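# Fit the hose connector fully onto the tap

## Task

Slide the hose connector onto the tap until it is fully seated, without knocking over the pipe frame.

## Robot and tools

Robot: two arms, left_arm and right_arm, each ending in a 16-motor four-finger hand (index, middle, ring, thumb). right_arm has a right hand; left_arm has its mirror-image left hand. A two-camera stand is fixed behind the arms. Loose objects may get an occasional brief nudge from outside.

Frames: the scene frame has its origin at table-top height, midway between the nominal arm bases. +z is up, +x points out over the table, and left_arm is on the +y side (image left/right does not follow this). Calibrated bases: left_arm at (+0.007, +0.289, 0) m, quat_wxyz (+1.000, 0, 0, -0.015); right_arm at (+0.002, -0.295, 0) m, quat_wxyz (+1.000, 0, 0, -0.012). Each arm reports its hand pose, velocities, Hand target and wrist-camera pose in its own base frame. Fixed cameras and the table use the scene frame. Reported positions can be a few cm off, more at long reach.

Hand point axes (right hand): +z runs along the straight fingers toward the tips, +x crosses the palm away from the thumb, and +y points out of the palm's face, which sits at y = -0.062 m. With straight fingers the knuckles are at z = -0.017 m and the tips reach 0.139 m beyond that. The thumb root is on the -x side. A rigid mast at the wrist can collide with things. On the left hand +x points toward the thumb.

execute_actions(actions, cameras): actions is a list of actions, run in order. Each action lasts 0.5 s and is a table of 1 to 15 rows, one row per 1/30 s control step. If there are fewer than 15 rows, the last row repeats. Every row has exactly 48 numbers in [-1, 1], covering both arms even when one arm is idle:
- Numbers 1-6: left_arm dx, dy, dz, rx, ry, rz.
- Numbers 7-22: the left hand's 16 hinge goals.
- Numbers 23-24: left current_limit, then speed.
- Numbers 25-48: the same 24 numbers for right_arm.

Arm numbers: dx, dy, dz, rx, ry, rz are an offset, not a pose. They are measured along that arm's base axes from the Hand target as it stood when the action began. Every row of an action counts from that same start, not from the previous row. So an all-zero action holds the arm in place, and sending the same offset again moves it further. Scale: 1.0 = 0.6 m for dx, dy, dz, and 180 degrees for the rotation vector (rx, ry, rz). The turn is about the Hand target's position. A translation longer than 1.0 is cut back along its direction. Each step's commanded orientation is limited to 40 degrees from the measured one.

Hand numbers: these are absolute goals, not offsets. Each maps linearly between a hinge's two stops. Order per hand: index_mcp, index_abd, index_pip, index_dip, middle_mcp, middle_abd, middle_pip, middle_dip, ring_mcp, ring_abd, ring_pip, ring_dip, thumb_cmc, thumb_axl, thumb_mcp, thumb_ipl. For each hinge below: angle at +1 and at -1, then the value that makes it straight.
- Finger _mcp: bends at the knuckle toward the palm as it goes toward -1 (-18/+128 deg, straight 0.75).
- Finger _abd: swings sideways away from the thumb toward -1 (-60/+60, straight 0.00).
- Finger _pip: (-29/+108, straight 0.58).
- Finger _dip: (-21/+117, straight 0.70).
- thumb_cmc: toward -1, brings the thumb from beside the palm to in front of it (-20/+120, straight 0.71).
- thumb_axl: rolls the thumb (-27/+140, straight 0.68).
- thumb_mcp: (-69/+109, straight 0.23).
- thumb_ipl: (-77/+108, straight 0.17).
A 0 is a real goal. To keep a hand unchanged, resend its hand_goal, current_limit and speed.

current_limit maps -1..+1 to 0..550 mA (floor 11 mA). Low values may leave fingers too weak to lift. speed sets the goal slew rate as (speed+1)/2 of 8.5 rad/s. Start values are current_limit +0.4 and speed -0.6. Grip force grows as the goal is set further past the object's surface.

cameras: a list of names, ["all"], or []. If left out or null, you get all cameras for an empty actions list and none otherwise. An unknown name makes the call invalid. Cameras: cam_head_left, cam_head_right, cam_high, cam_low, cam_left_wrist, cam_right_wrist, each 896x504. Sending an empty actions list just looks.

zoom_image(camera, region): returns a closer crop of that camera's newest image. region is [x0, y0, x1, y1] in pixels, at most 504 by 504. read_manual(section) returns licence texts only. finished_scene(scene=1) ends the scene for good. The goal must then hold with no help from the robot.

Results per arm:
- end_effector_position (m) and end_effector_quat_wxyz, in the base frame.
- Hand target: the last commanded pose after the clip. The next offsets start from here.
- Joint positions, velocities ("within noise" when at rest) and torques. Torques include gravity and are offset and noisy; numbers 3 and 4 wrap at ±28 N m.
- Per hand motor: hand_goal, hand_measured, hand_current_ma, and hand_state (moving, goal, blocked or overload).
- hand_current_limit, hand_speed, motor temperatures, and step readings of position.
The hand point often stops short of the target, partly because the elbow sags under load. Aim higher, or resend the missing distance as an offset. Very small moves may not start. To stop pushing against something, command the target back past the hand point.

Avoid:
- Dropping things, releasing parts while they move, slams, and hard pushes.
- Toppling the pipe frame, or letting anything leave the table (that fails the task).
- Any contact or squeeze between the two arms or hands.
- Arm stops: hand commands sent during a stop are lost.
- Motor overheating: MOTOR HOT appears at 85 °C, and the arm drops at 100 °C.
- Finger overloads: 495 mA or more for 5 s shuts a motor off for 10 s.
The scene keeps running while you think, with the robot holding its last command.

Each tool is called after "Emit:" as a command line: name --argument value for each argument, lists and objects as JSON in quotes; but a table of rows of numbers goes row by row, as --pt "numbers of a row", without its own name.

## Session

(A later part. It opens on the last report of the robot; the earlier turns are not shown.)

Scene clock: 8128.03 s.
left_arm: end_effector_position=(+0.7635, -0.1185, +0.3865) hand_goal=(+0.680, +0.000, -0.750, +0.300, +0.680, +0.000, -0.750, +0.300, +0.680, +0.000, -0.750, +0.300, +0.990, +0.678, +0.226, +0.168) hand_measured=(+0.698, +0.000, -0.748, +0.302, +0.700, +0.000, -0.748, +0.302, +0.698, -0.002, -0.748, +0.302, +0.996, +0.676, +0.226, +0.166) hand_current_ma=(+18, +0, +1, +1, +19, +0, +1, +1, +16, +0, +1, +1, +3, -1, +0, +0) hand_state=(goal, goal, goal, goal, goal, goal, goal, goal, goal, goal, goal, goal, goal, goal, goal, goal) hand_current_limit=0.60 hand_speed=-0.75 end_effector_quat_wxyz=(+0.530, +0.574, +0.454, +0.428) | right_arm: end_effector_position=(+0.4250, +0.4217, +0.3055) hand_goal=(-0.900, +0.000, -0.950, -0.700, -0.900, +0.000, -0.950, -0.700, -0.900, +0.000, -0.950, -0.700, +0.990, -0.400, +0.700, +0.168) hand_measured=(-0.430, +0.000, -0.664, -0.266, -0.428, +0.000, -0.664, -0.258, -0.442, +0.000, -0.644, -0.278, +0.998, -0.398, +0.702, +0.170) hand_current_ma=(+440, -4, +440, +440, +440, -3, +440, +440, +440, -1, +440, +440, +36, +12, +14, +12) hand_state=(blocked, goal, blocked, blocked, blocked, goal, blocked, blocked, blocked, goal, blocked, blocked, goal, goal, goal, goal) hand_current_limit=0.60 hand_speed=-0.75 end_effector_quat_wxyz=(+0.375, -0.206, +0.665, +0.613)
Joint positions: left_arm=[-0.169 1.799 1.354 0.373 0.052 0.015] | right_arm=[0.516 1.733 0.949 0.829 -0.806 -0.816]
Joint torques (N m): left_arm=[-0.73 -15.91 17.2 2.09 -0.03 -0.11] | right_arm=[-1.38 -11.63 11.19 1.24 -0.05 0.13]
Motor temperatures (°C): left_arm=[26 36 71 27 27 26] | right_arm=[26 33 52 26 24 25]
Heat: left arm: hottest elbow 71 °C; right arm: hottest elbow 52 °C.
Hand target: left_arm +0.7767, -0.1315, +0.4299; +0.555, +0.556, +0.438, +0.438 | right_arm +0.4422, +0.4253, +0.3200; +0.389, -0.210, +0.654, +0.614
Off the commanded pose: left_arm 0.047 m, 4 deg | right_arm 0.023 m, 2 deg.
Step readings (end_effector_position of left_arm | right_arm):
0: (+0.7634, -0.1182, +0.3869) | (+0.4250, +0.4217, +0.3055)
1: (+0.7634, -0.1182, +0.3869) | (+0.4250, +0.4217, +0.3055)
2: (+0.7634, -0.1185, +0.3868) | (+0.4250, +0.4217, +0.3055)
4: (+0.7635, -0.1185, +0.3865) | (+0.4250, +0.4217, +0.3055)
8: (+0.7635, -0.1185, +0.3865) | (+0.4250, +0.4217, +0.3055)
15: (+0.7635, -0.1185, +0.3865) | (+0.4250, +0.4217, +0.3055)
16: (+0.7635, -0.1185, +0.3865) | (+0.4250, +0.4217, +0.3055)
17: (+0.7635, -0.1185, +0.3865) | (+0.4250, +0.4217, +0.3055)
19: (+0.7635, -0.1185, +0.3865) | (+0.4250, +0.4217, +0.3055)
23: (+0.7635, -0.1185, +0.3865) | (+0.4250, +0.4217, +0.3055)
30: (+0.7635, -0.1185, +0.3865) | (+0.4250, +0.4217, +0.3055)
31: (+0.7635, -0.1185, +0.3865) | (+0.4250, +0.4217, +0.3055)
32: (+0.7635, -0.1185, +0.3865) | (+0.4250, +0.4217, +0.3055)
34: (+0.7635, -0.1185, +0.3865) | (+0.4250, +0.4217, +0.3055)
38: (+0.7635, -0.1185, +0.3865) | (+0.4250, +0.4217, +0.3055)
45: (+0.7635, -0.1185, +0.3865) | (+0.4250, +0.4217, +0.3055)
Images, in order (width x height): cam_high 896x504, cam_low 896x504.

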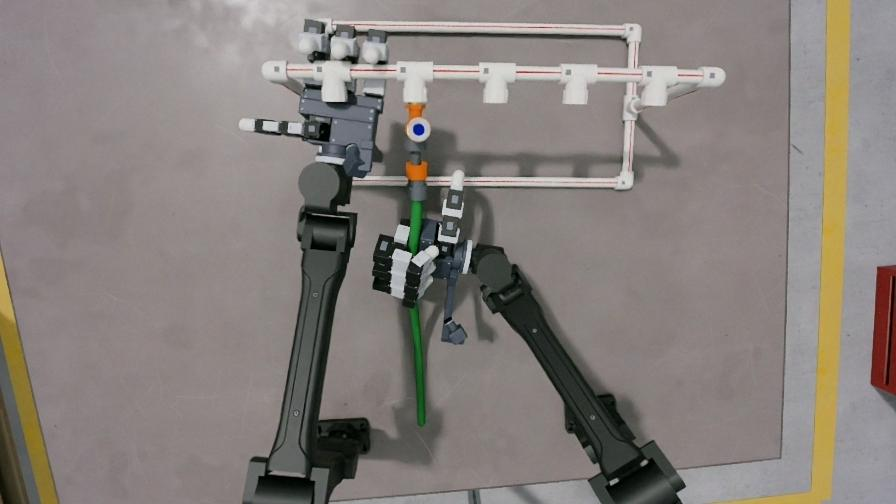

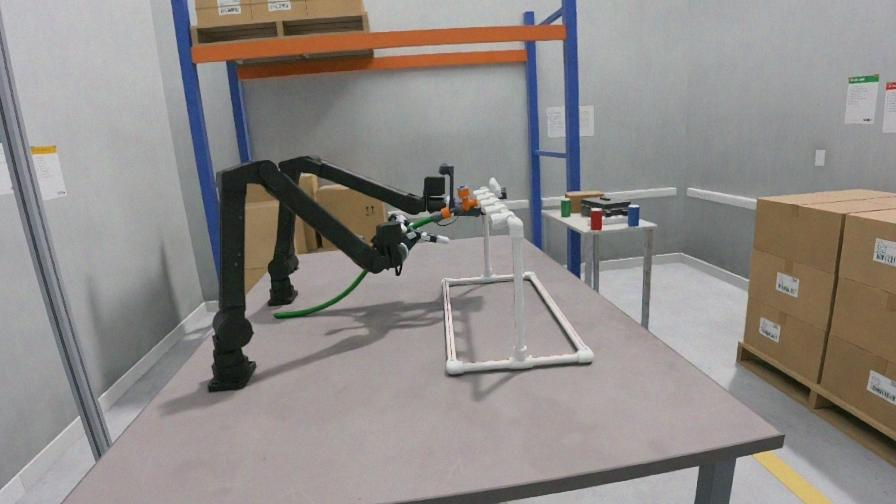

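Emit:
execute_actions --actions '[[[-0.03,0.005,0,0,0,0,0.65,0,-0.85,0.2,0.65,0,-0.85,0.2,0.65,0,-0.85,0.2,0.99,0.678,0.226,0.168,0.7,-0.75,0,0,0,0,0,0,-0.9,0,-0.95,-0.7,-0.9,0,-0.95,-0.7,-0.9,0,-0.95,-0.7,0.99,-0.4,0.7,0.168,0.6,-0.75]],[[-0.025,0.005,0,0,0,0,0.65,0,-0.9,0.1,0.65,0,-0.9,0.1,0.65,0,-0.9,0.1,0.99,0.678,0.226,0.168,0.7,-0.75,0,0,0,0,0,0,-0.9,0,-0.95,-0.7,-0.9,0,-0.95,-0.7,-0.9,0,-0.95,-0.7,0.99,-0.4,0.7,0.168,0.6,-0.75]]]' --cameras '["cam_high", "cam_low"]'

Emit:
zoom_image --camera "cam_high" --region '[270, 10, 470, 210]'

Emit:
zoom_image --camera "cam_low" --region '[400, 150, 540, 270]'

Scene clock: 8138.90 s.
left_arm: end_effector_position=(+0.7623, -0.1177, +0.3893) hand_goal=(+0.650, +0.000, -0.900, +0.100, +0.650, +0.000, -0.900, +0.100, +0.650, +0.000, -0.900, +0.100, +0.990, +0.678, +0.226, +0.168) hand_measured=(+0.666, +0.000, -0.898, +0.102, +0.670, +0.000, -0.862, +0.126, +0.666, +0.006, -0.860, +0.116, +0.996, +0.676, +0.226, +0.166) hand_current_ma=(+15, +0, +0, +1, +21, +0, +51, +29, +15, +2, +55, +12, +3, -1, +0, +0) hand_state=(goal, goal, goal, goal, blocked, goal, blocked, blocked, goal, goal, blocked, goal, goal, goal, goal, goal) hand_current_limit=0.70 hand_speed=-0.75 end_effector_quat_wxyz=(+0.533, +0.570, +0.457, +0.427) | right_arm: end_effector_position=(+0.4250, +0.4217, +0.3055) hand_goal=(-0.900, +0.000, -0.950, -0.700, -0.900, +0.000, -0.950, -0.700, -0.900, +0.000, -0.950, -0.700, +0.990, -0.400, +0.700, +0.168) hand_measured=(-0.430, +0.000, -0.664, -0.266, -0.428, +0.000, -0.664, -0.258, -0.442, +0.000, -0.644, -0.278, +0.998, -0.398, +0.702, +0.170) hand_current_ma=(+440, -4, +440, +440, +440, -3, +440, +440, +440, -1, +440, +440, +36, +12, +14, +12) hand_state=(blocked, goal, blocked, blocked, blocked, goal, blocked, blocked, blocked, goal, blocked, blocked, goal, goal, goal, goal) hand_current_limit=0.60 hand_speed=-0.75 end_effector_quat_wxyz=(+0.375, -0.206, +0.665, +0.613)
Joint positions: left_arm=[-0.171 1.794 1.353 0.373 0.049 0.003] | right_arm=[0.516 1.733 0.949 0.829 -0.806 -0.816]
Joint torques (N m): left_arm=[-0.62 -20.54 9.83 3.14 0.08 0.05] | right_arm=[-1.38 -11.58 11.18 1.22 -0.05 0.13]
Motor temperatures (°C): left_arm=[26 37 71 27 27 26] | right_arm=[26 33 52 26 24 25]
Heat: left arm: hottest elbow 71 °C; right arm: hottest elbow 52 °C.
Hand target: left_arm +0.7438, -0.1256, +0.4297; +0.555, +0.556, +0.438, +0.438 | right_arm +0.4422, +0.4253, +0.3200; +0.389, -0.210, +0.654, +0.614
Off the commanded pose: left_arm 0.045 m, 4 deg | right_arm 0.023 m, 2 deg.
Step readings (end_effector_position of left_arm | right_arm):
0: (+0.7635, -0.1185, +0.3865) | (+0.4250, +0.4217, +0.3055)
1: (+0.7635, -0.1185, +0.3865) | (+0.4250, +0.4217, +0.3055)
2: (+0.7635, -0.1185, +0.3865) | (+0.4250, +0.4217, +0.3055)
4: (+0.7635, -0.1185, +0.3865) | (+0.4250, +0.4217, +0.3055)
8: (+0.7635, -0.1185, +0.3865) | (+0.4250, +0.4217, +0.3055)
15: (+0.7635, -0.1184, +0.3865) | (+0.4250, +0.4217, +0.3055)
16: (+0.7635, -0.1184, +0.3865) | (+0.4250, +0.4217, +0.3055)
17: (+0.7634, -0.1183, +0.3871) | (+0.4250, +0.4217, +0.3055)
19: (+0.7628, -0.1181, +0.3887) | (+0.4250, +0.4217, +0.3055)
23: (+0.7623, -0.1177, +0.3893) | (+0.4250, +0.4217, +0.3055)
30: (+0.7623, -0.1177, +0.3893) | (+0.4250, +0.4217, +0.3055)
Images, in order (width x height): cam_high 896x504, cam_low 896x504.

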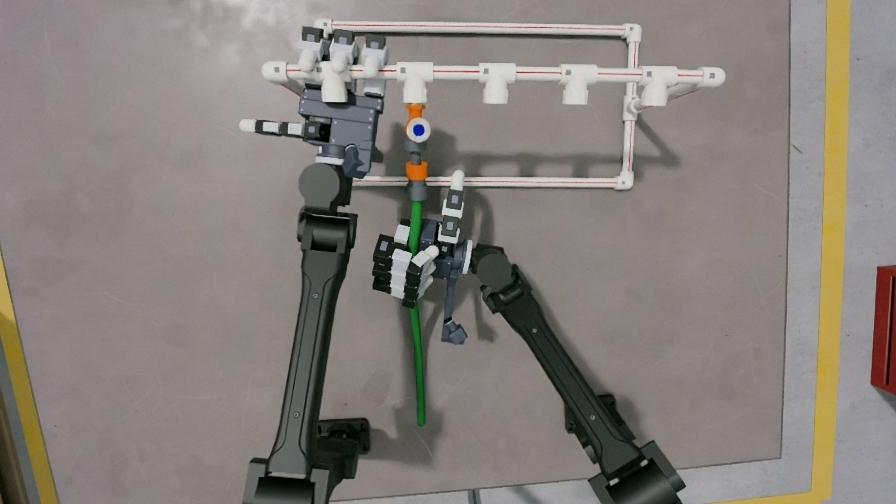

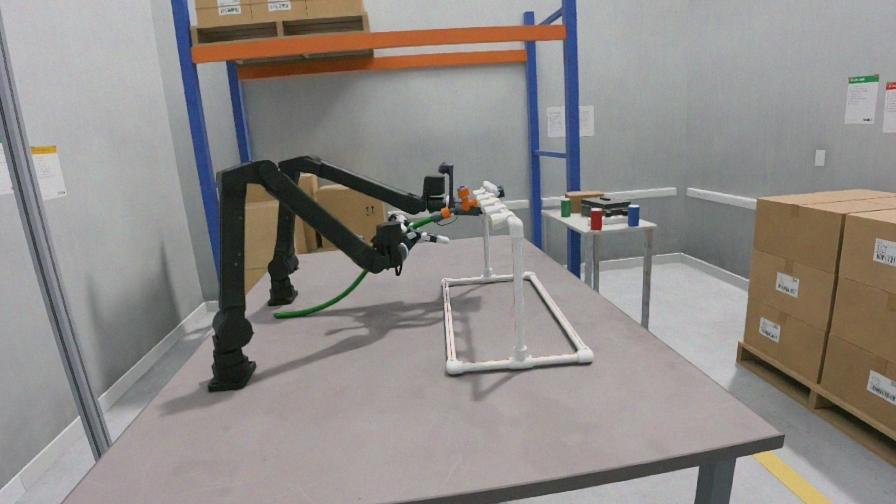

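Scaled by 2.520.

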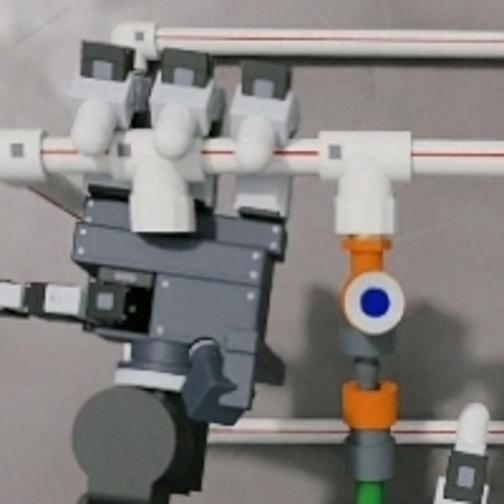

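Scaled by 3.600.

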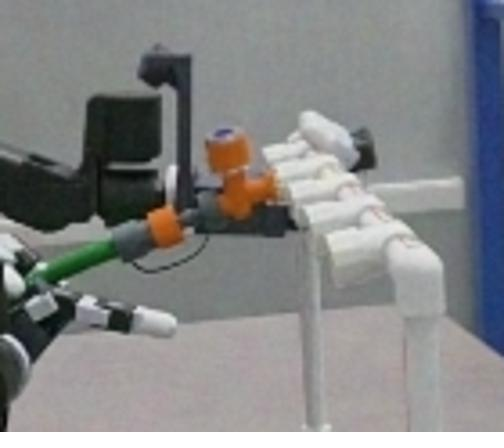

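Emit:
execute_actions --actions '[[[-0.02,0.003,0,0,0,0,0.63,0,-0.95,0.1,0.63,0,-0.95,0.1,0.63,0,-0.95,0.1,0.99,0.678,0.226,0.168,0.7,-0.75,0,0,0,0,0,0,-0.9,0,-0.95,-0.7,-0.9,0,-0.95,-0.7,-0.9,0,-0.95,-0.7,0.99,-0.4,0.7,0.168,0.6,-0.75]],[[-0.015,0.003,0,0,0,0,0.63,0,-0.95,0.1,0.63,0,-0.95,0.1,0.63,0,-0.95,0.1,0.99,0.678,0.226,0.168,0.7,-0.75,0,0,0,0,0,0,-0.9,0,-0.95,-0.7,-0.9,0,-0.95,-0.7,-0.9,0,-0.95,-0.7,0.99,-0.4,0.7,0.168,0.6,-0.75]]]' --cameras '["cam_high"]'

Emit:
zoom_image --camera "cam_high" --region '[270, 10, 470, 210]'

Scene clock: 8148.83 s.
left_arm: end_effector_position=(+0.7415, -0.1114, +0.3882) hand_goal=(+0.630, +0.000, -0.950, +0.100, +0.630, +0.000, -0.950, +0.100, +0.630, +0.000, -0.950, +0.100, +0.990, +0.678, +0.226, +0.168) hand_measured=(+0.650, +0.002, -0.926, +0.106, +0.670, +0.002, -0.864, +0.126, +0.666, +0.012, -0.868, +0.116, +0.996, +0.676, +0.226, +0.166) hand_current_ma=(+19, +0, +25, +3, +58, +0, +183, +29, +52, +6, +174, +12, +3, -1, +0, +0) hand_state=(goal, goal, blocked, goal, blocked, goal, blocked, blocked, blocked, goal, blocked, goal, goal, goal, goal, goal) hand_current_limit=0.70 hand_speed=-0.75 end_effector_quat_wxyz=(+0.531, +0.567, +0.466, +0.423) | right_arm: end_effector_position=(+0.4248, +0.4217, +0.3055) hand_goal=(-0.900, +0.000, -0.950, -0.700, -0.900, +0.000, -0.950, -0.700, -0.900, +0.000, -0.950, -0.700, +0.990, -0.400, +0.700, +0.168) hand_measured=(-0.430, +0.000, -0.664, -0.266, -0.428, +0.000, -0.664, -0.258, -0.442, +0.000, -0.644, -0.278, +0.998, -0.398, +0.702, +0.170) hand_current_ma=(+440, -4, +440, +440, +440, -3, +440, +440, +440, -1, +440, +440, +36, +12, +14, +12) hand_state=(blocked, goal, blocked, blocked, blocked, goal, blocked, blocked, blocked, goal, blocked, blocked, goal, goal, goal, goal) hand_current_limit=0.60 hand_speed=-0.75 end_effector_quat_wxyz=(+0.374, -0.206, +0.665, +0.613)
Joint positions: left_arm=[-0.171 1.741 1.282 0.381 0.039 -0.012] | right_arm=[0.516 1.733 0.949 0.829 -0.807 -0.816]
Joint torques (N m): left_arm=[-0.44 -19.14 9.8 3.55 0.44 0.17] | right_arm=[-1.44 -11.63 11.18 1.22 0 0.13]
Motor temperatures (°C): left_arm=[26 38 69 27 27 26] | right_arm=[26 33 52 26 24 25]
Heat: left arm: hottest elbow 69 °C; right arm: hottest elbow 52 °C.
Hand target: left_arm +0.7227, -0.1219, +0.4297; +0.555, +0.556, +0.438, +0.438 | right_arm +0.4422, +0.4253, +0.3200; +0.389, -0.210, +0.654, +0.614
Off the commanded pose: left_arm 0.047 m, 5 deg | right_arm 0.023 m, 2 deg.
Step readings (end_effector_position of left_arm | right_arm):
0: (+0.7623, -0.1177, +0.3893) | (+0.4250, +0.4217, +0.3055)
1: (+0.7622, -0.1177, +0.3888) | (+0.4250, +0.4217, +0.3055)
2: (+0.7615, -0.1174, +0.3889) | (+0.4250, +0.4217, +0.3055)
4: (+0.7586, -0.1165, +0.3889) | (+0.4250, +0.4217, +0.3055)
8: (+0.7523, -0.1144, +0.3887) | (+0.4250, +0.4217, +0.3055)
15: (+0.7505, -0.1138, +0.3884) | (+0.4249, +0.4217, +0.3055)
16: (+0.7504, -0.1138, +0.3884) | (+0.4249, +0.4217, +0.3055)
17: (+0.7499, -0.1137, +0.3883) | (+0.4249, +0.4217, +0.3055)
19: (+0.7478, -0.1131, +0.3883) | (+0.4249, +0.4217, +0.3055)
23: (+0.7432, -0.1118, +0.3883) | (+0.4248, +0.4217, +0.3055)
30: (+0.7417, -0.1114, +0.3883) | (+0.4248, +0.4217, +0.3055)
Images, in order (width x height): cam_high 896x504.

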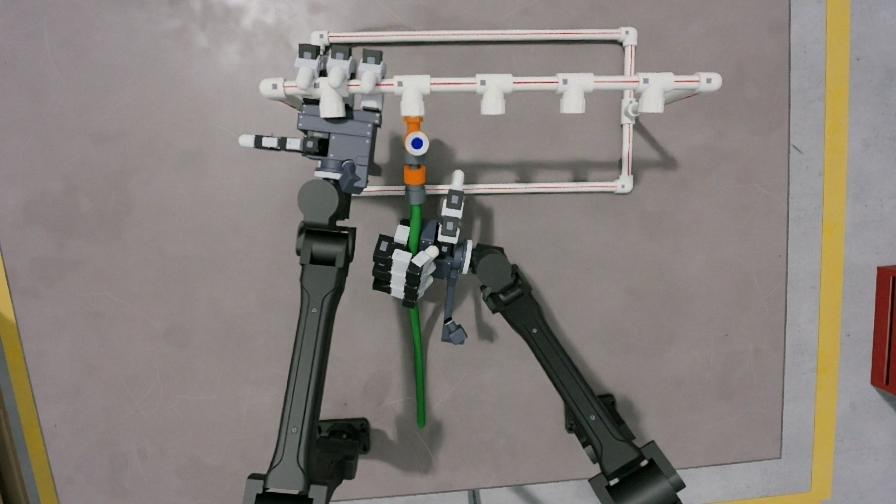

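Scaled by 2.520.

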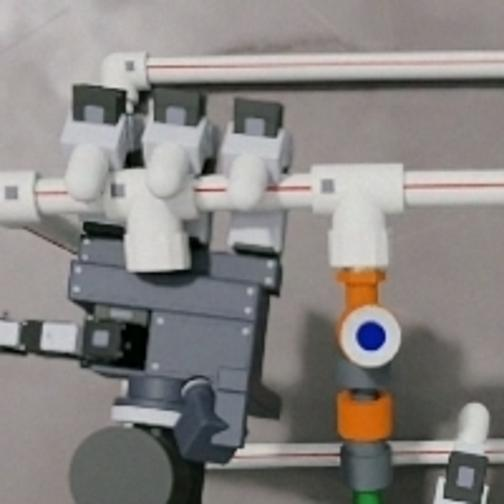

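Emit:
zoom_image --camera "cam_high" --region '[380, 130, 450, 220]'

Emit:
execute_actions --actions '[]' --cameras '["cam_low", "cam_head_left", "cam_head_right"]'

Emit:
zoom_image --camera "cam_low" --region '[400, 170, 470, 240]'

Scaled by 5.600.

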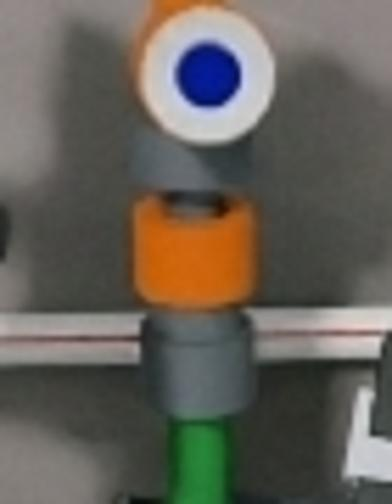

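Scene clock: 8156.07 s.
left_arm: end_effector_position=(+0.7415, -0.1114, +0.3882) hand_goal=(+0.630, +0.000, -0.950, +0.100, +0.630, +0.000, -0.950, +0.100, +0.630, +0.000, -0.950, +0.100, +0.990, +0.678, +0.226, +0.168) hand_measured=(+0.650, +0.002, -0.926, +0.106, +0.670, +0.002, -0.864, +0.126, +0.666, +0.012, -0.868, +0.116, +0.996, +0.676, +0.226, +0.166) hand_current_ma=(+19, +0, +25, +3, +58, +0, +183, +29, +52, +6, +174, +12, +3, -1, +0, +0) hand_state=(goal, goal, blocked, goal, blocked, goal, blocked, blocked, blocked, goal, blocked, goal, goal, goal, goal, goal) hand_current_limit=0.70 hand_speed=-0.75 end_effector_quat_wxyz=(+0.531, +0.567, +0.466, +0.423) | right_arm: end_effector_position=(+0.4248, +0.4217, +0.3055) hand_goal=(-0.900, +0.000, -0.950, -0.700, -0.900, +0.000, -0.950, -0.700, -0.900, +0.000, -0.950, -0.700, +0.990, -0.400, +0.700, +0.168) hand_measured=(-0.430, +0.000, -0.664, -0.266, -0.428, +0.000, -0.664, -0.258, -0.442, +0.000, -0.644, -0.278, +0.998, -0.398, +0.702, +0.170) hand_current_ma=(+440, -4, +440, +440, +440, -3, +440, +440, +440, -1, +440, +440, +36, +12, +14, +12) hand_state=(blocked, goal, blocked, blocked, blocked, goal, blocked, blocked, blocked, goal, blocked, blocked, goal, goal, goal, goal) hand_current_limit=0.60 hand_speed=-0.75 end_effector_quat_wxyz=(+0.374, -0.206, +0.665, +0.613)
Joint positions: left_arm=[-0.171 1.741 1.282 0.381 0.039 -0.012] | right_arm=[0.516 1.733 0.949 0.829 -0.807 -0.816]
Joint velocities: within noise
Joint torques (N m): left_arm=[-0.5 -19.02 9.81 3.52 0.42 0.19] | right_arm=[-1.44 -11.63 11.18 1.24 -0.01 0.13]
Motor temperatures (°C): left_arm=[26 37 66 27 28 26] | right_arm=[26 33 52 26 24 25]
Heat: left arm: hottest elbow 66 °C; right arm: hottest elbow 52 °C.
Hand target: left_arm +0.7228, -0.1219, +0.4297; +0.555, +0.556, +0.438, +0.438 | right_arm +0.4423, +0.4253, +0.3200; +0.389, -0.210, +0.654, +0.614
Off the commanded pose: left_arm 0.047 m, 5 deg | right_arm 0.023 m, 2 deg.
Images, in order (width x height): cam_head_left 896x504, cam_head_right 896x504, cam_low 896x504.

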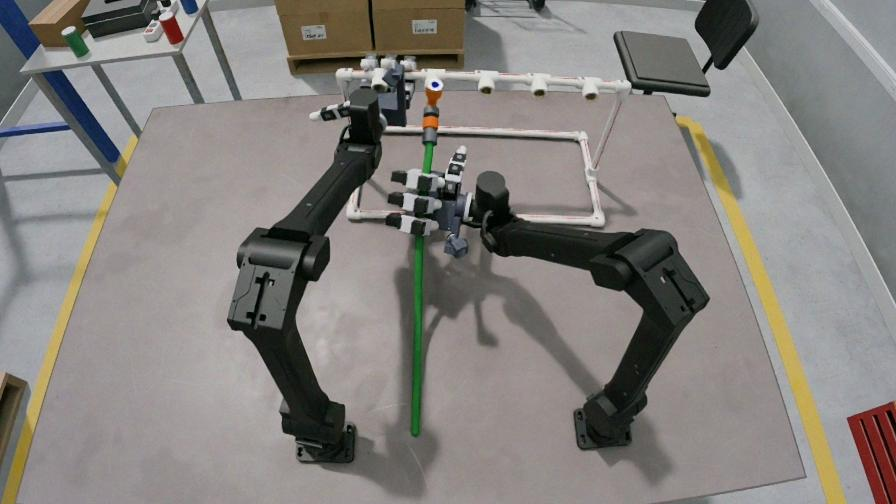

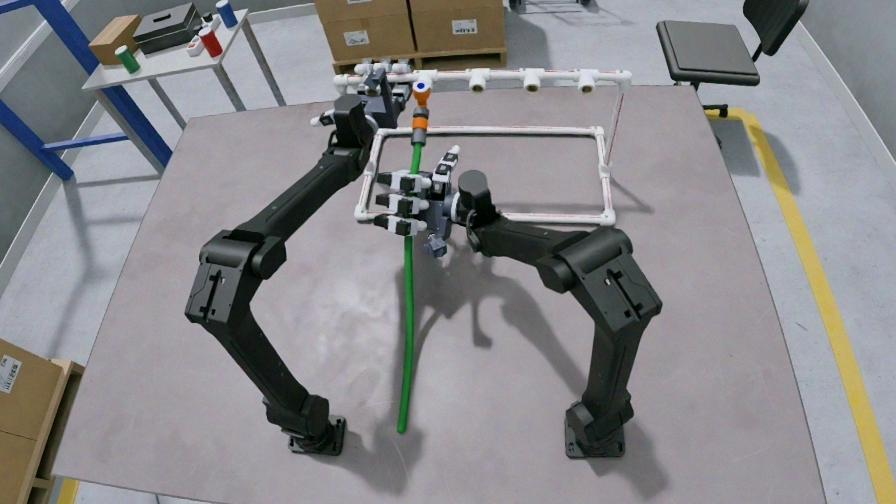

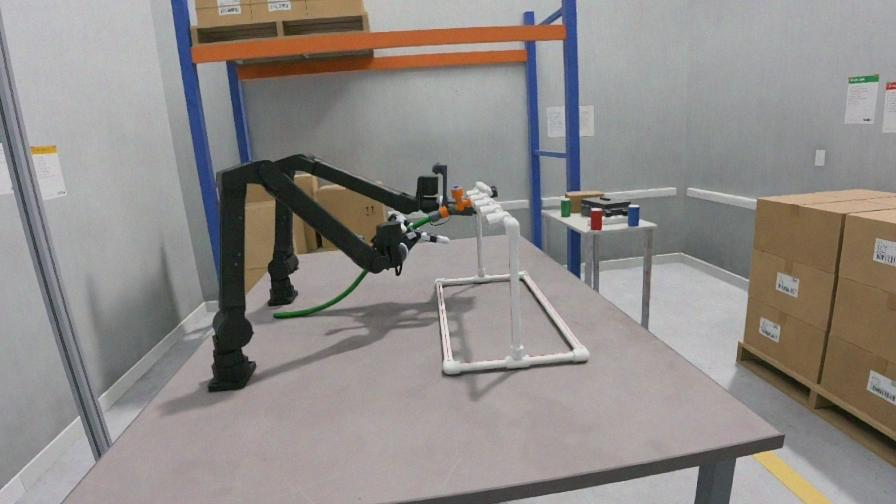

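Scaled by 7.200.

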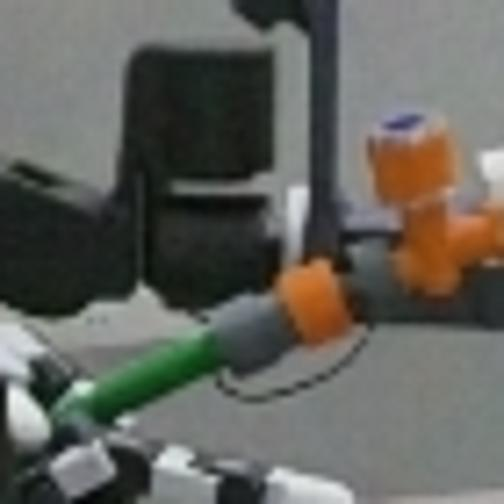

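Emit:
execute_actions --actions '[[[-0.02,0.003,0,0,0,0,0.58,0,-0.97,0.0,0.58,0,-0.97,0.0,0.58,0,-0.97,0.0,0.99,0.678,0.226,0.168,0.75,-0.75,0.02,-0.001,0.0072,0,-0.008,0,-0.95,0,-0.97,-0.75,-0.95,0,-0.97,-0.75,-0.95,0,-0.97,-0.75,0.99,-0.4,0.7,0.168,0.75,-0.75]],[[-0.02,0.003,0,0,0,0,0.55,0,-0.97,0.0,0.55,0,-0.97,0.0,0.55,0,-0.97,0.0,0.99,0.678,0.226,0.168,0.75,-0.75,0.02,-0.001,0.0072,0,-0.008,0,-0.95,0,-0.97,-0.75,-0.95,0,-0.97,-0.75,-0.95,0,-0.97,-0.75,0.99,-0.4,0.7,0.168,0.75,-0.75]]]' --cameras '["cam_high", "cam_low"]'

Emit:
zoom_image --camera "cam_high" --region '[380, 130, 450, 220]'

Emit:
zoom_image --camera "cam_low" --region '[400, 170, 470, 240]'

Scene clock: 8183.30 s.
left_arm: end_effector_position=(+0.7184, -0.1053, +0.3876) hand_goal=(+0.550, +0.000, -0.970, +0.000, +0.550, +0.000, -0.970, +0.000, +0.550, +0.000, -0.970, +0.000, +0.990, +0.678, +0.226, +0.168) hand_measured=(+0.618, +0.012, -0.910, +0.048, +0.650, +0.008, -0.858, +0.074, +0.598, +0.022, -0.868, +0.030, +0.996, +0.676, +0.226, +0.166) hand_current_ma=(+138, +6, +103, +73, +264, +3, +287, +150, +79, +17, +242, +35, +3, -1, +0, +0) hand_state=(blocked, goal, blocked, blocked, blocked, goal, blocked, blocked, blocked, blocked, blocked, blocked, goal, goal, goal, goal) hand_current_limit=0.75 hand_speed=-0.75 end_effector_quat_wxyz=(+0.532, +0.563, +0.472, +0.420) | right_arm: end_effector_position=(+0.4480, +0.4211, +0.3184) hand_goal=(-0.950, +0.000, -0.970, -0.750, -0.950, +0.000, -0.970, -0.750, -0.950, +0.000, -0.970, -0.750, +0.990, -0.400, +0.700, +0.168) hand_measured=(-0.432, +0.000, -0.664, -0.268, -0.428, +0.000, -0.664, -0.258, -0.446, +0.000, -0.640, -0.284, +0.998, -0.398, +0.702, +0.170) hand_current_ma=(+481, -4, +481, +481, +481, -3, +481, +481, +481, -1, +481, +481, +36, +12, +14, +12) hand_state=(blocked, goal, blocked, blocked, blocked, goal, blocked, blocked, blocked, goal, blocked, blocked, goal, goal, goal, goal) hand_current_limit=0.75 hand_speed=-0.75 end_effector_quat_wxyz=(+0.389, -0.219, +0.653, +0.612)
Joint positions: left_arm=[-0.171 1.684 1.207 0.398 0.034 -0.026] | right_arm=[0.49 1.764 1.029 0.811 -0.837 -0.834]
Joint torques (N m): left_arm=[-0.67 -18.67 9.59 3.55 0.53 0.34] | right_arm=[-1.49 -11.93 11.47 1.06 0.07 -0.02]
Motor temperatures (°C): left_arm=[26 36 61 27 28 26] | right_arm=[26 33 52 26 24 25]
Heat: left arm: hottest elbow 61 °C; right arm: hottest elbow 52 °C.
Hand target: left_arm +0.6988, -0.1183, +0.4296; +0.554, +0.556, +0.438, +0.438 | right_arm +0.4663, +0.4241, +0.3287; +0.406, -0.225, +0.644, +0.608
Off the commanded pose: left_arm 0.048 m, 5 deg | right_arm 0.021 m, 2 deg.
Step readings (end_effector_position of left_arm | right_arm):
0: (+0.7415, -0.1114, +0.3882) | (+0.4248, +0.4217, +0.3055)
1: (+0.7415, -0.1114, +0.3882) | (+0.4248, +0.4217, +0.3056)
2: (+0.7411, -0.1111, +0.3879) | (+0.4248, +0.4218, +0.3058)
4: (+0.7385, -0.1100, +0.3880) | (+0.4263, +0.4225, +0.3074)
8: (+0.7321, -0.1084, +0.3882) | (+0.4337, +0.4223, +0.3115)
15: (+0.7300, -0.1080, +0.3880) | (+0.4368, +0.4214, +0.3124)
16: (+0.7299, -0.1080, +0.3880) | (+0.4368, +0.4215, +0.3122)
17: (+0.7293, -0.1078, +0.3880) | (+0.4369, +0.4216, +0.3120)
19: (+0.7266, -0.1071, +0.3879) | (+0.4385, +0.4224, +0.3122)
23: (+0.7204, -0.1057, +0.3877) | (+0.4456, +0.4222, +0.3165)
30: (+0.7185, -0.1053, +0.3879) | (+0.4481, +0.4210, +0.3183)
Images, in order (width x height): cam_high 896x504, cam_low 896x504.

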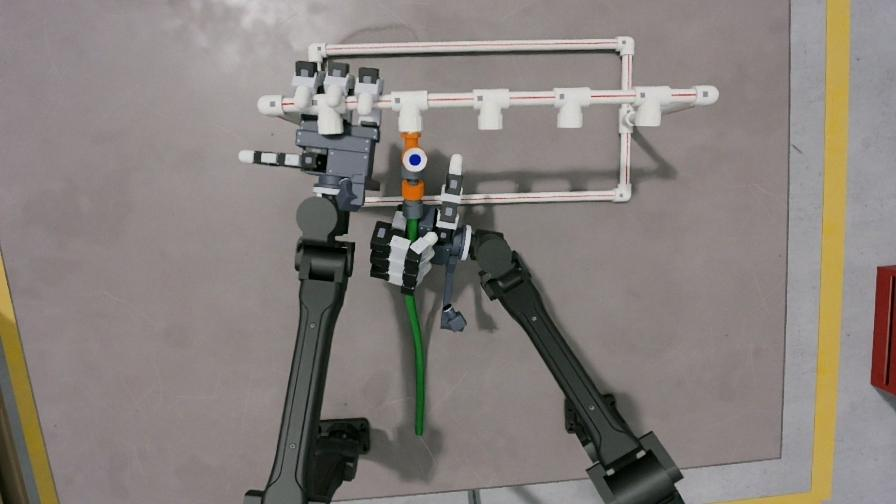

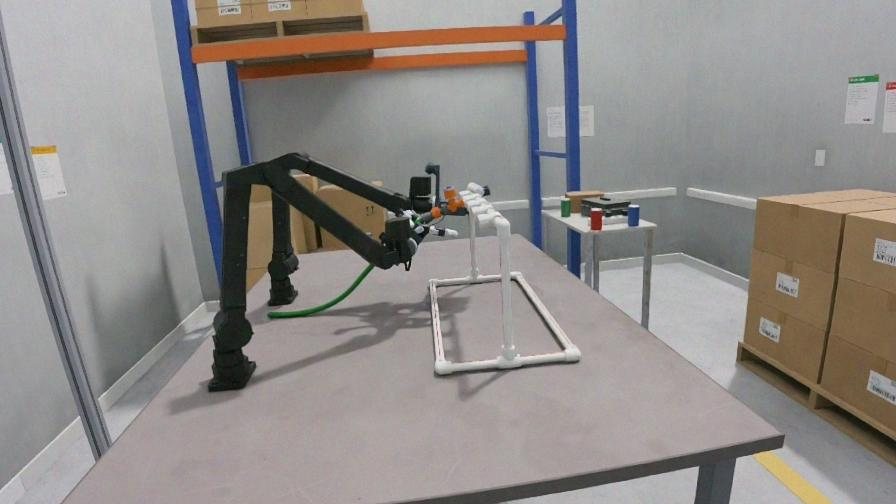

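Scaled by 5.600.

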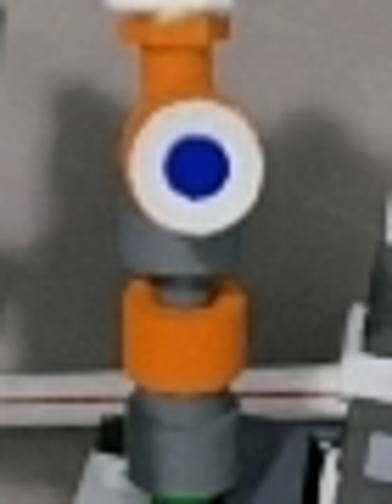

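Scaled by 7.200.

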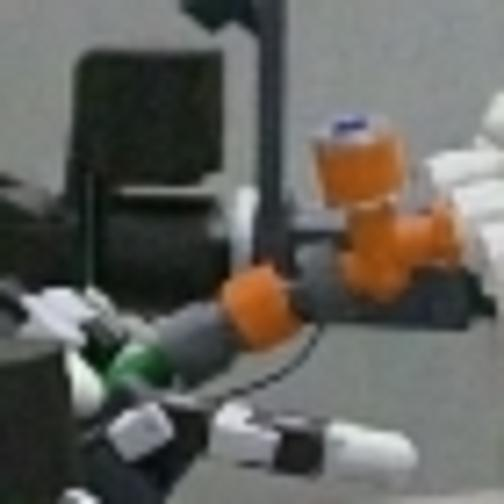

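Emit:
execute_actions --actions '[[[0,0,0,0,0,0,0.55,0,-0.97,0.0,0.55,0,-0.97,0.0,0.55,0,-0.97,0.0,0.99,0.678,0.226,0.168,0.75,-0.75,0.002,-0.006,0.012,0,0.036,0.0167,-0.95,0,-0.97,-0.75,-0.95,0,-0.97,-0.75,-0.95,0,-0.97,-0.75,0.99,-0.4,0.7,0.168,0.75,-0.75]],[[0,0,0,0,0,0,0.55,0,-0.97,0.0,0.55,0,-0.97,0.0,0.55,0,-0.97,0.0,0.99,0.678,0.226,0.168,0.75,-0.75,0.002,-0.006,0.012,0,0.036,0.0167,-0.95,0,-0.97,-0.75,-0.95,0,-0.97,-0.75,-0.95,0,-0.97,-0.75,0.99,-0.4,0.7,0.168,0.75,-0.75]],[[0,0,0,0,0,0,0.55,0,-0.97,0.0,0.55,0,-0.97,0.0,0.55,0,-0.97,0.0,0.99,0.678,0.226,0.168,0.75,-0.75,0.002,-0.006,0.012,0,0.036,0.0167,-0.95,0,-0.97,-0.75,-0.95,0,-0.97,-0.75,-0.95,0,-0.97,-0.75,0.99,-0.4,0.7,0.168,0.75,-0.75]]]' --cameras '["cam_high", "cam_low"]'

Emit:
zoom_image --camera "cam_high" --region '[360, 130, 470, 260]'

Emit:
zoom_image --camera "cam_low" --region '[380, 160, 480, 260]'

Scene clock: 8233.27 s.
left_arm: end_effector_position=(+0.7183, -0.1053, +0.3879) hand_goal=(+0.550, +0.000, -0.970, +0.000, +0.550, +0.000, -0.970, +0.000, +0.550, +0.000, -0.970, +0.000, +0.990, +0.678, +0.226, +0.168) hand_measured=(+0.618, +0.012, -0.910, +0.048, +0.650, +0.008, -0.858, +0.074, +0.598, +0.022, -0.868, +0.030, +0.996, +0.676, +0.226, +0.166) hand_current_ma=(+138, +6, +103, +73, +264, +3, +287, +150, +79, +17, +242, +34, +3, -1, +0, +0) hand_state=(blocked, goal, blocked, blocked, blocked, goal, blocked, blocked, blocked, blocked, blocked, blocked, goal, goal, goal, goal) hand_current_limit=0.75 hand_speed=-0.75 end_effector_quat_wxyz=(+0.532, +0.563, +0.472, +0.420) | right_arm: end_effector_position=(+0.4586, +0.4149, +0.3132) hand_goal=(-0.950, +0.000, -0.970, -0.750, -0.950, +0.000, -0.970, -0.750, -0.950, +0.000, -0.970, -0.750, +0.990, -0.400, +0.700, +0.168) hand_measured=(-0.432, +0.000, -0.664, -0.268, -0.428, +0.000, -0.664, -0.258, -0.446, +0.000, -0.638, -0.284, +0.998, -0.398, +0.702, +0.170) hand_current_ma=(+481, -4, +481, +481, +481, -3, +481, +481, +481, -1, +481, +481, +36, +12, +14, +12) hand_state=(blocked, goal, blocked, blocked, blocked, goal, blocked, blocked, blocked, goal, blocked, blocked, goal, goal, goal, goal) hand_current_limit=0.75 hand_speed=-0.75 end_effector_quat_wxyz=(+0.220, -0.160, +0.699, +0.661)
Joint positions: left_arm=[-0.171 1.684 1.207 0.398 0.034 -0.026] | right_arm=[0.472 1.764 1.047 0.662 -1.002 -0.592]
Joint torques (N m): left_arm=[-0.26 -18.84 9.8 3.51 0.51 0.34] | right_arm=[-1.44 -15.27 11.19 1.01 -0.15 0.19]
Motor temperatures (°C): left_arm=[26 37 59 27 28 27] | right_arm=[26 33 48 26 24 25]
Heat: left arm: hottest elbow 59 °C; right arm: hottest elbow 48 °C.
Hand target: left_arm +0.6988, -0.1182, +0.4297; +0.554, +0.556, +0.438, +0.438 | right_arm +0.4699, +0.4133, +0.3502; +0.242, -0.169, +0.684, +0.667
Off the commanded pose: left_arm 0.048 m, 5 deg | right_arm 0.039 m, 3 deg.
Step readings (end_effector_position of left_arm | right_arm):
0: (+0.7184, -0.1053, +0.3876) | (+0.4480, +0.4211, +0.3184)
1: (+0.7184, -0.1053, +0.3876) | (+0.4478, +0.4211, +0.3183)
2: (+0.7183, -0.1053, +0.3879) | (+0.4473, +0.4212, +0.3180)
4: (+0.7183, -0.1053, +0.3879) | (+0.4474, +0.4209, +0.3182)
8: (+0.7183, -0.1053, +0.3879) | (+0.4495, +0.4200, +0.3179)
15: (+0.7183, -0.1053, +0.3879) | (+0.4513, +0.4195, +0.3171)
16: (+0.7183, -0.1053, +0.3879) | (+0.4512, +0.4195, +0.3171)
17: (+0.7183, -0.1053, +0.3879) | (+0.4507, +0.4194, +0.3167)
19: (+0.7183, -0.1053, +0.3879) | (+0.4504, +0.4194, +0.3162)
23: (+0.7183, -0.1053, +0.3879) | (+0.4526, +0.4182, +0.3148)
30: (+0.7183, -0.1053, +0.3879) | (+0.4550, +0.4171, +0.3147)
31: (+0.7183, -0.1053, +0.3879) | (+0.4550, +0.4171, +0.3147)
32: (+0.7183, -0.1053, +0.3879) | (+0.4544, +0.4169, +0.3146)
34: (+0.7183, -0.1053, +0.3879) | (+0.4540, +0.4166, +0.3141)
38: (+0.7183, -0.1053, +0.3879) | (+0.4558, +0.4159, +0.3130)
45: (+0.7183, -0.1053, +0.3879) | (+0.4582, +0.4150, +0.3130)
Images, in order (width x height): cam_high 896x504, cam_low 896x504.

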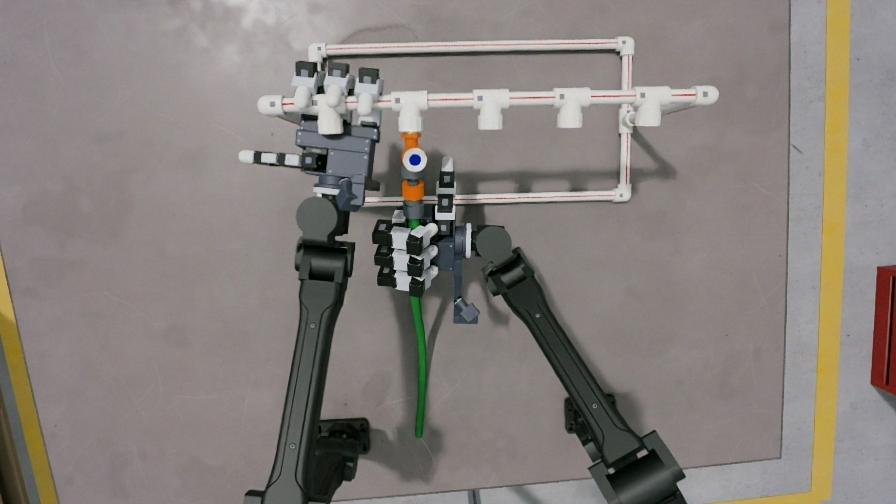

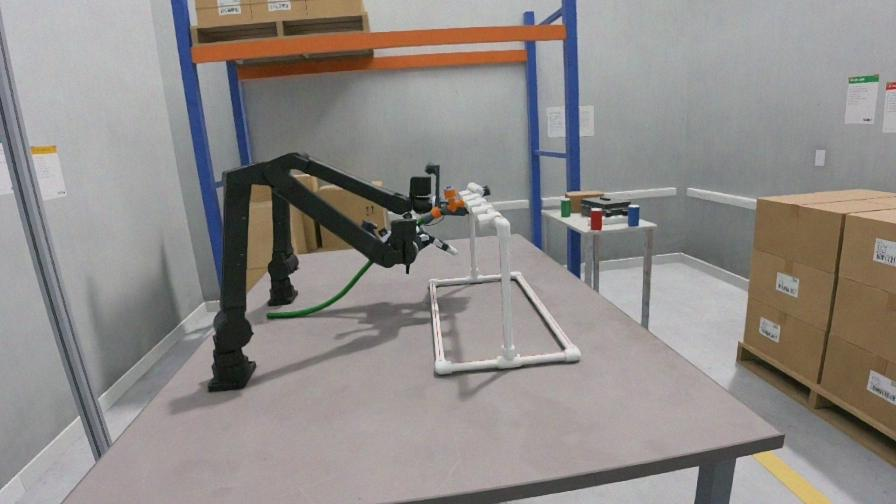

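Scaled by 3.877.

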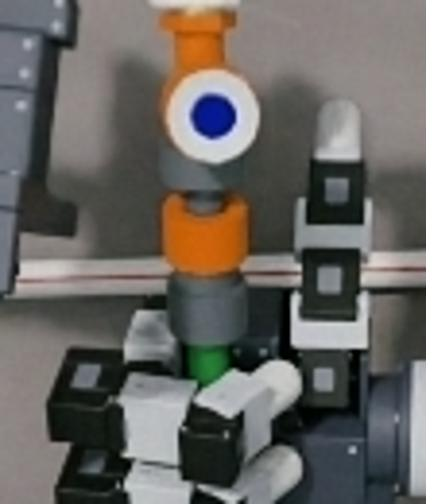

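Scaled by 5.040.

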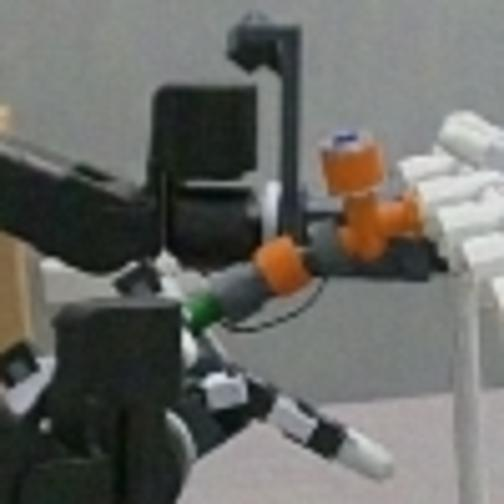

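Emit:
execute_actions --actions '[[[0,0,0,0,0,0,0.55,0,-0.97,0.0,0.55,0,-0.97,0.0,0.55,0,-0.97,0.0,0.99,0.678,0.226,0.168,0.75,-0.75,0.003,0,0.014,0,0.014,0.0,-0.95,0,-0.97,-0.75,-0.95,0,-0.97,-0.75,-0.95,0,-0.97,-0.75,0.99,-0.4,0.7,0.168,0.75,-0.75]],[[0,0,0,0,0,0,0.55,0,-0.97,0.0,0.55,0,-0.97,0.0,0.55,0,-0.97,0.0,0.99,0.678,0.226,0.168,0.75,-0.75,0.003,0,0.014,0,0.014,0.0,-0.95,0,-0.97,-0.75,-0.95,0,-0.97,-0.75,-0.95,0,-0.97,-0.75,0.99,-0.4,0.7,0.168,0.75,-0.75]]]' --cameras '["cam_high", "cam_low"]'

Emit:
zoom_image --camera "cam_high" --region '[360, 130, 470, 260]'

Emit:
zoom_image --camera "cam_low" --region '[380, 160, 480, 260]'

Scene clock: 8250.77 s.
left_arm: end_effector_position=(+0.7183, -0.1053, +0.3879) hand_goal=(+0.550, +0.000, -0.970, +0.000, +0.550, +0.000, -0.970, +0.000, +0.550, +0.000, -0.970, +0.000, +0.990, +0.678, +0.226, +0.168) hand_measured=(+0.618, +0.012, -0.910, +0.048, +0.650, +0.008, -0.858, +0.074, +0.598, +0.022, -0.868, +0.030, +0.996, +0.676, +0.226, +0.166) hand_current_ma=(+138, +6, +103, +73, +264, +3, +287, +150, +79, +17, +242, +34, +3, -1, +0, +0) hand_state=(blocked, goal, blocked, blocked, blocked, goal, blocked, blocked, blocked, blocked, blocked, blocked, goal, goal, goal, goal) hand_current_limit=0.75 hand_speed=-0.75 end_effector_quat_wxyz=(+0.532, +0.563, +0.472, +0.420) | right_arm: end_effector_position=(+0.4637, +0.4137, +0.3298) hand_goal=(-0.950, +0.000, -0.970, -0.750, -0.950, +0.000, -0.970, -0.750, -0.950, +0.000, -0.970, -0.750, +0.990, -0.400, +0.700, +0.168) hand_measured=(-0.432, +0.000, -0.664, -0.268, -0.428, +0.000, -0.664, -0.258, -0.446, +0.000, -0.638, -0.284, +0.998, -0.398, +0.702, +0.170) hand_current_ma=(+481, -4, +481, +481, +481, -3, +481, +481, +481, -1, +481, +481, +36, +12, +14, +12) hand_state=(blocked, goal, blocked, blocked, blocked, goal, blocked, blocked, blocked, goal, blocked, blocked, goal, goal, goal, goal) hand_current_limit=0.75 hand_speed=-0.75 end_effector_quat_wxyz=(+0.189, -0.129, +0.709, +0.667)
Joint positions: left_arm=[-0.171 1.684 1.207 0.398 0.034 -0.026] | right_arm=[0.472 1.728 1.053 0.604 -1.002 -0.515]
Joint torques (N m): left_arm=[-0.26 -18.67 9.68 3.51 0.51 0.34] | right_arm=[-1.26 -15.03 11.47 0.99 -0.03 0.14]
Motor temperatures (°C): left_arm=[26 38 58 27 28 27] | right_arm=[26 33 47 26 24 25]
Heat: left arm: hottest elbow 58 °C; right arm: hottest elbow 47 °C.
Hand target: left_arm +0.6988, -0.1182, +0.4297; +0.554, +0.556, +0.438, +0.438 | right_arm +0.4735, +0.4133, +0.3670; +0.212, -0.139, +0.694, +0.674
Off the commanded pose: left_arm 0.048 m, 5 deg | right_arm 0.038 m, 3 deg.
Step readings (end_effector_position of left_arm | right_arm):
0: (+0.7183, -0.1053, +0.3879) | (+0.4586, +0.4149, +0.3132)
1: (+0.7183, -0.1053, +0.3879) | (+0.4586, +0.4149, +0.3132)
2: (+0.7183, -0.1053, +0.3879) | (+0.4588, +0.4149, +0.3132)
4: (+0.7183, -0.1053, +0.3879) | (+0.4594, +0.4148, +0.3142)
8: (+0.7183, -0.1053, +0.3879) | (+0.4600, +0.4144, +0.3181)
15: (+0.7183, -0.1053, +0.3879) | (+0.4603, +0.4139, +0.3209)
16: (+0.7183, -0.1053, +0.3879) | (+0.4605, +0.4140, +0.3209)
17: (+0.7183, -0.1053, +0.3879) | (+0.4608, +0.4140, +0.3208)
19: (+0.7183, -0.1053, +0.3879) | (+0.4618, +0.4141, +0.3207)
23: (+0.7183, -0.1053, +0.3879) | (+0.4625, +0.4137, +0.3235)
30: (+0.7183, -0.1053, +0.3879) | (+0.4633, +0.4136, +0.3296)
Images, in order (width x height): cam_high 896x504, cam_low 896x504.

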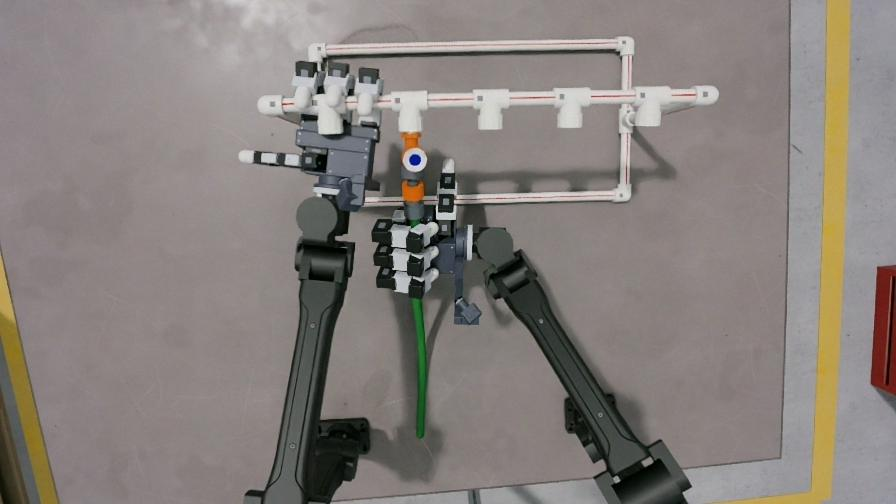

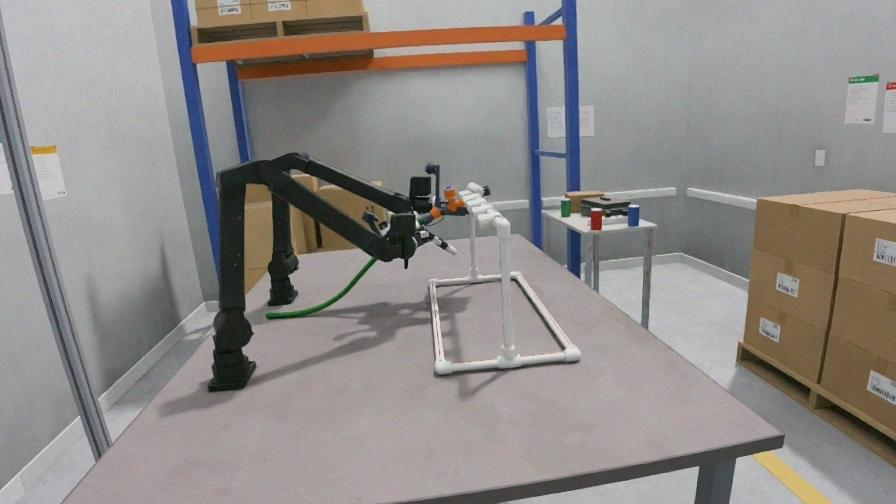

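Scaled by 3.877.

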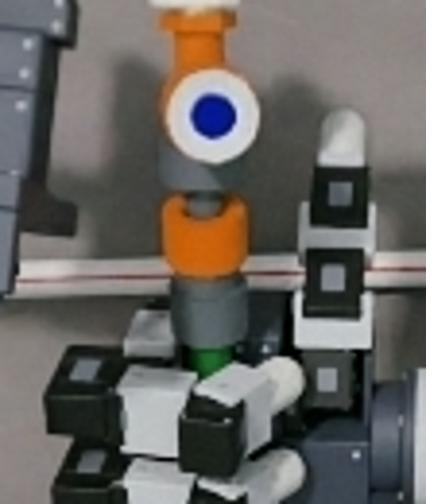

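Scaled by 5.040.

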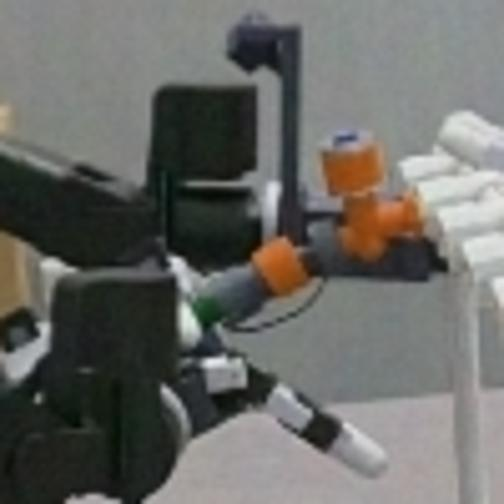

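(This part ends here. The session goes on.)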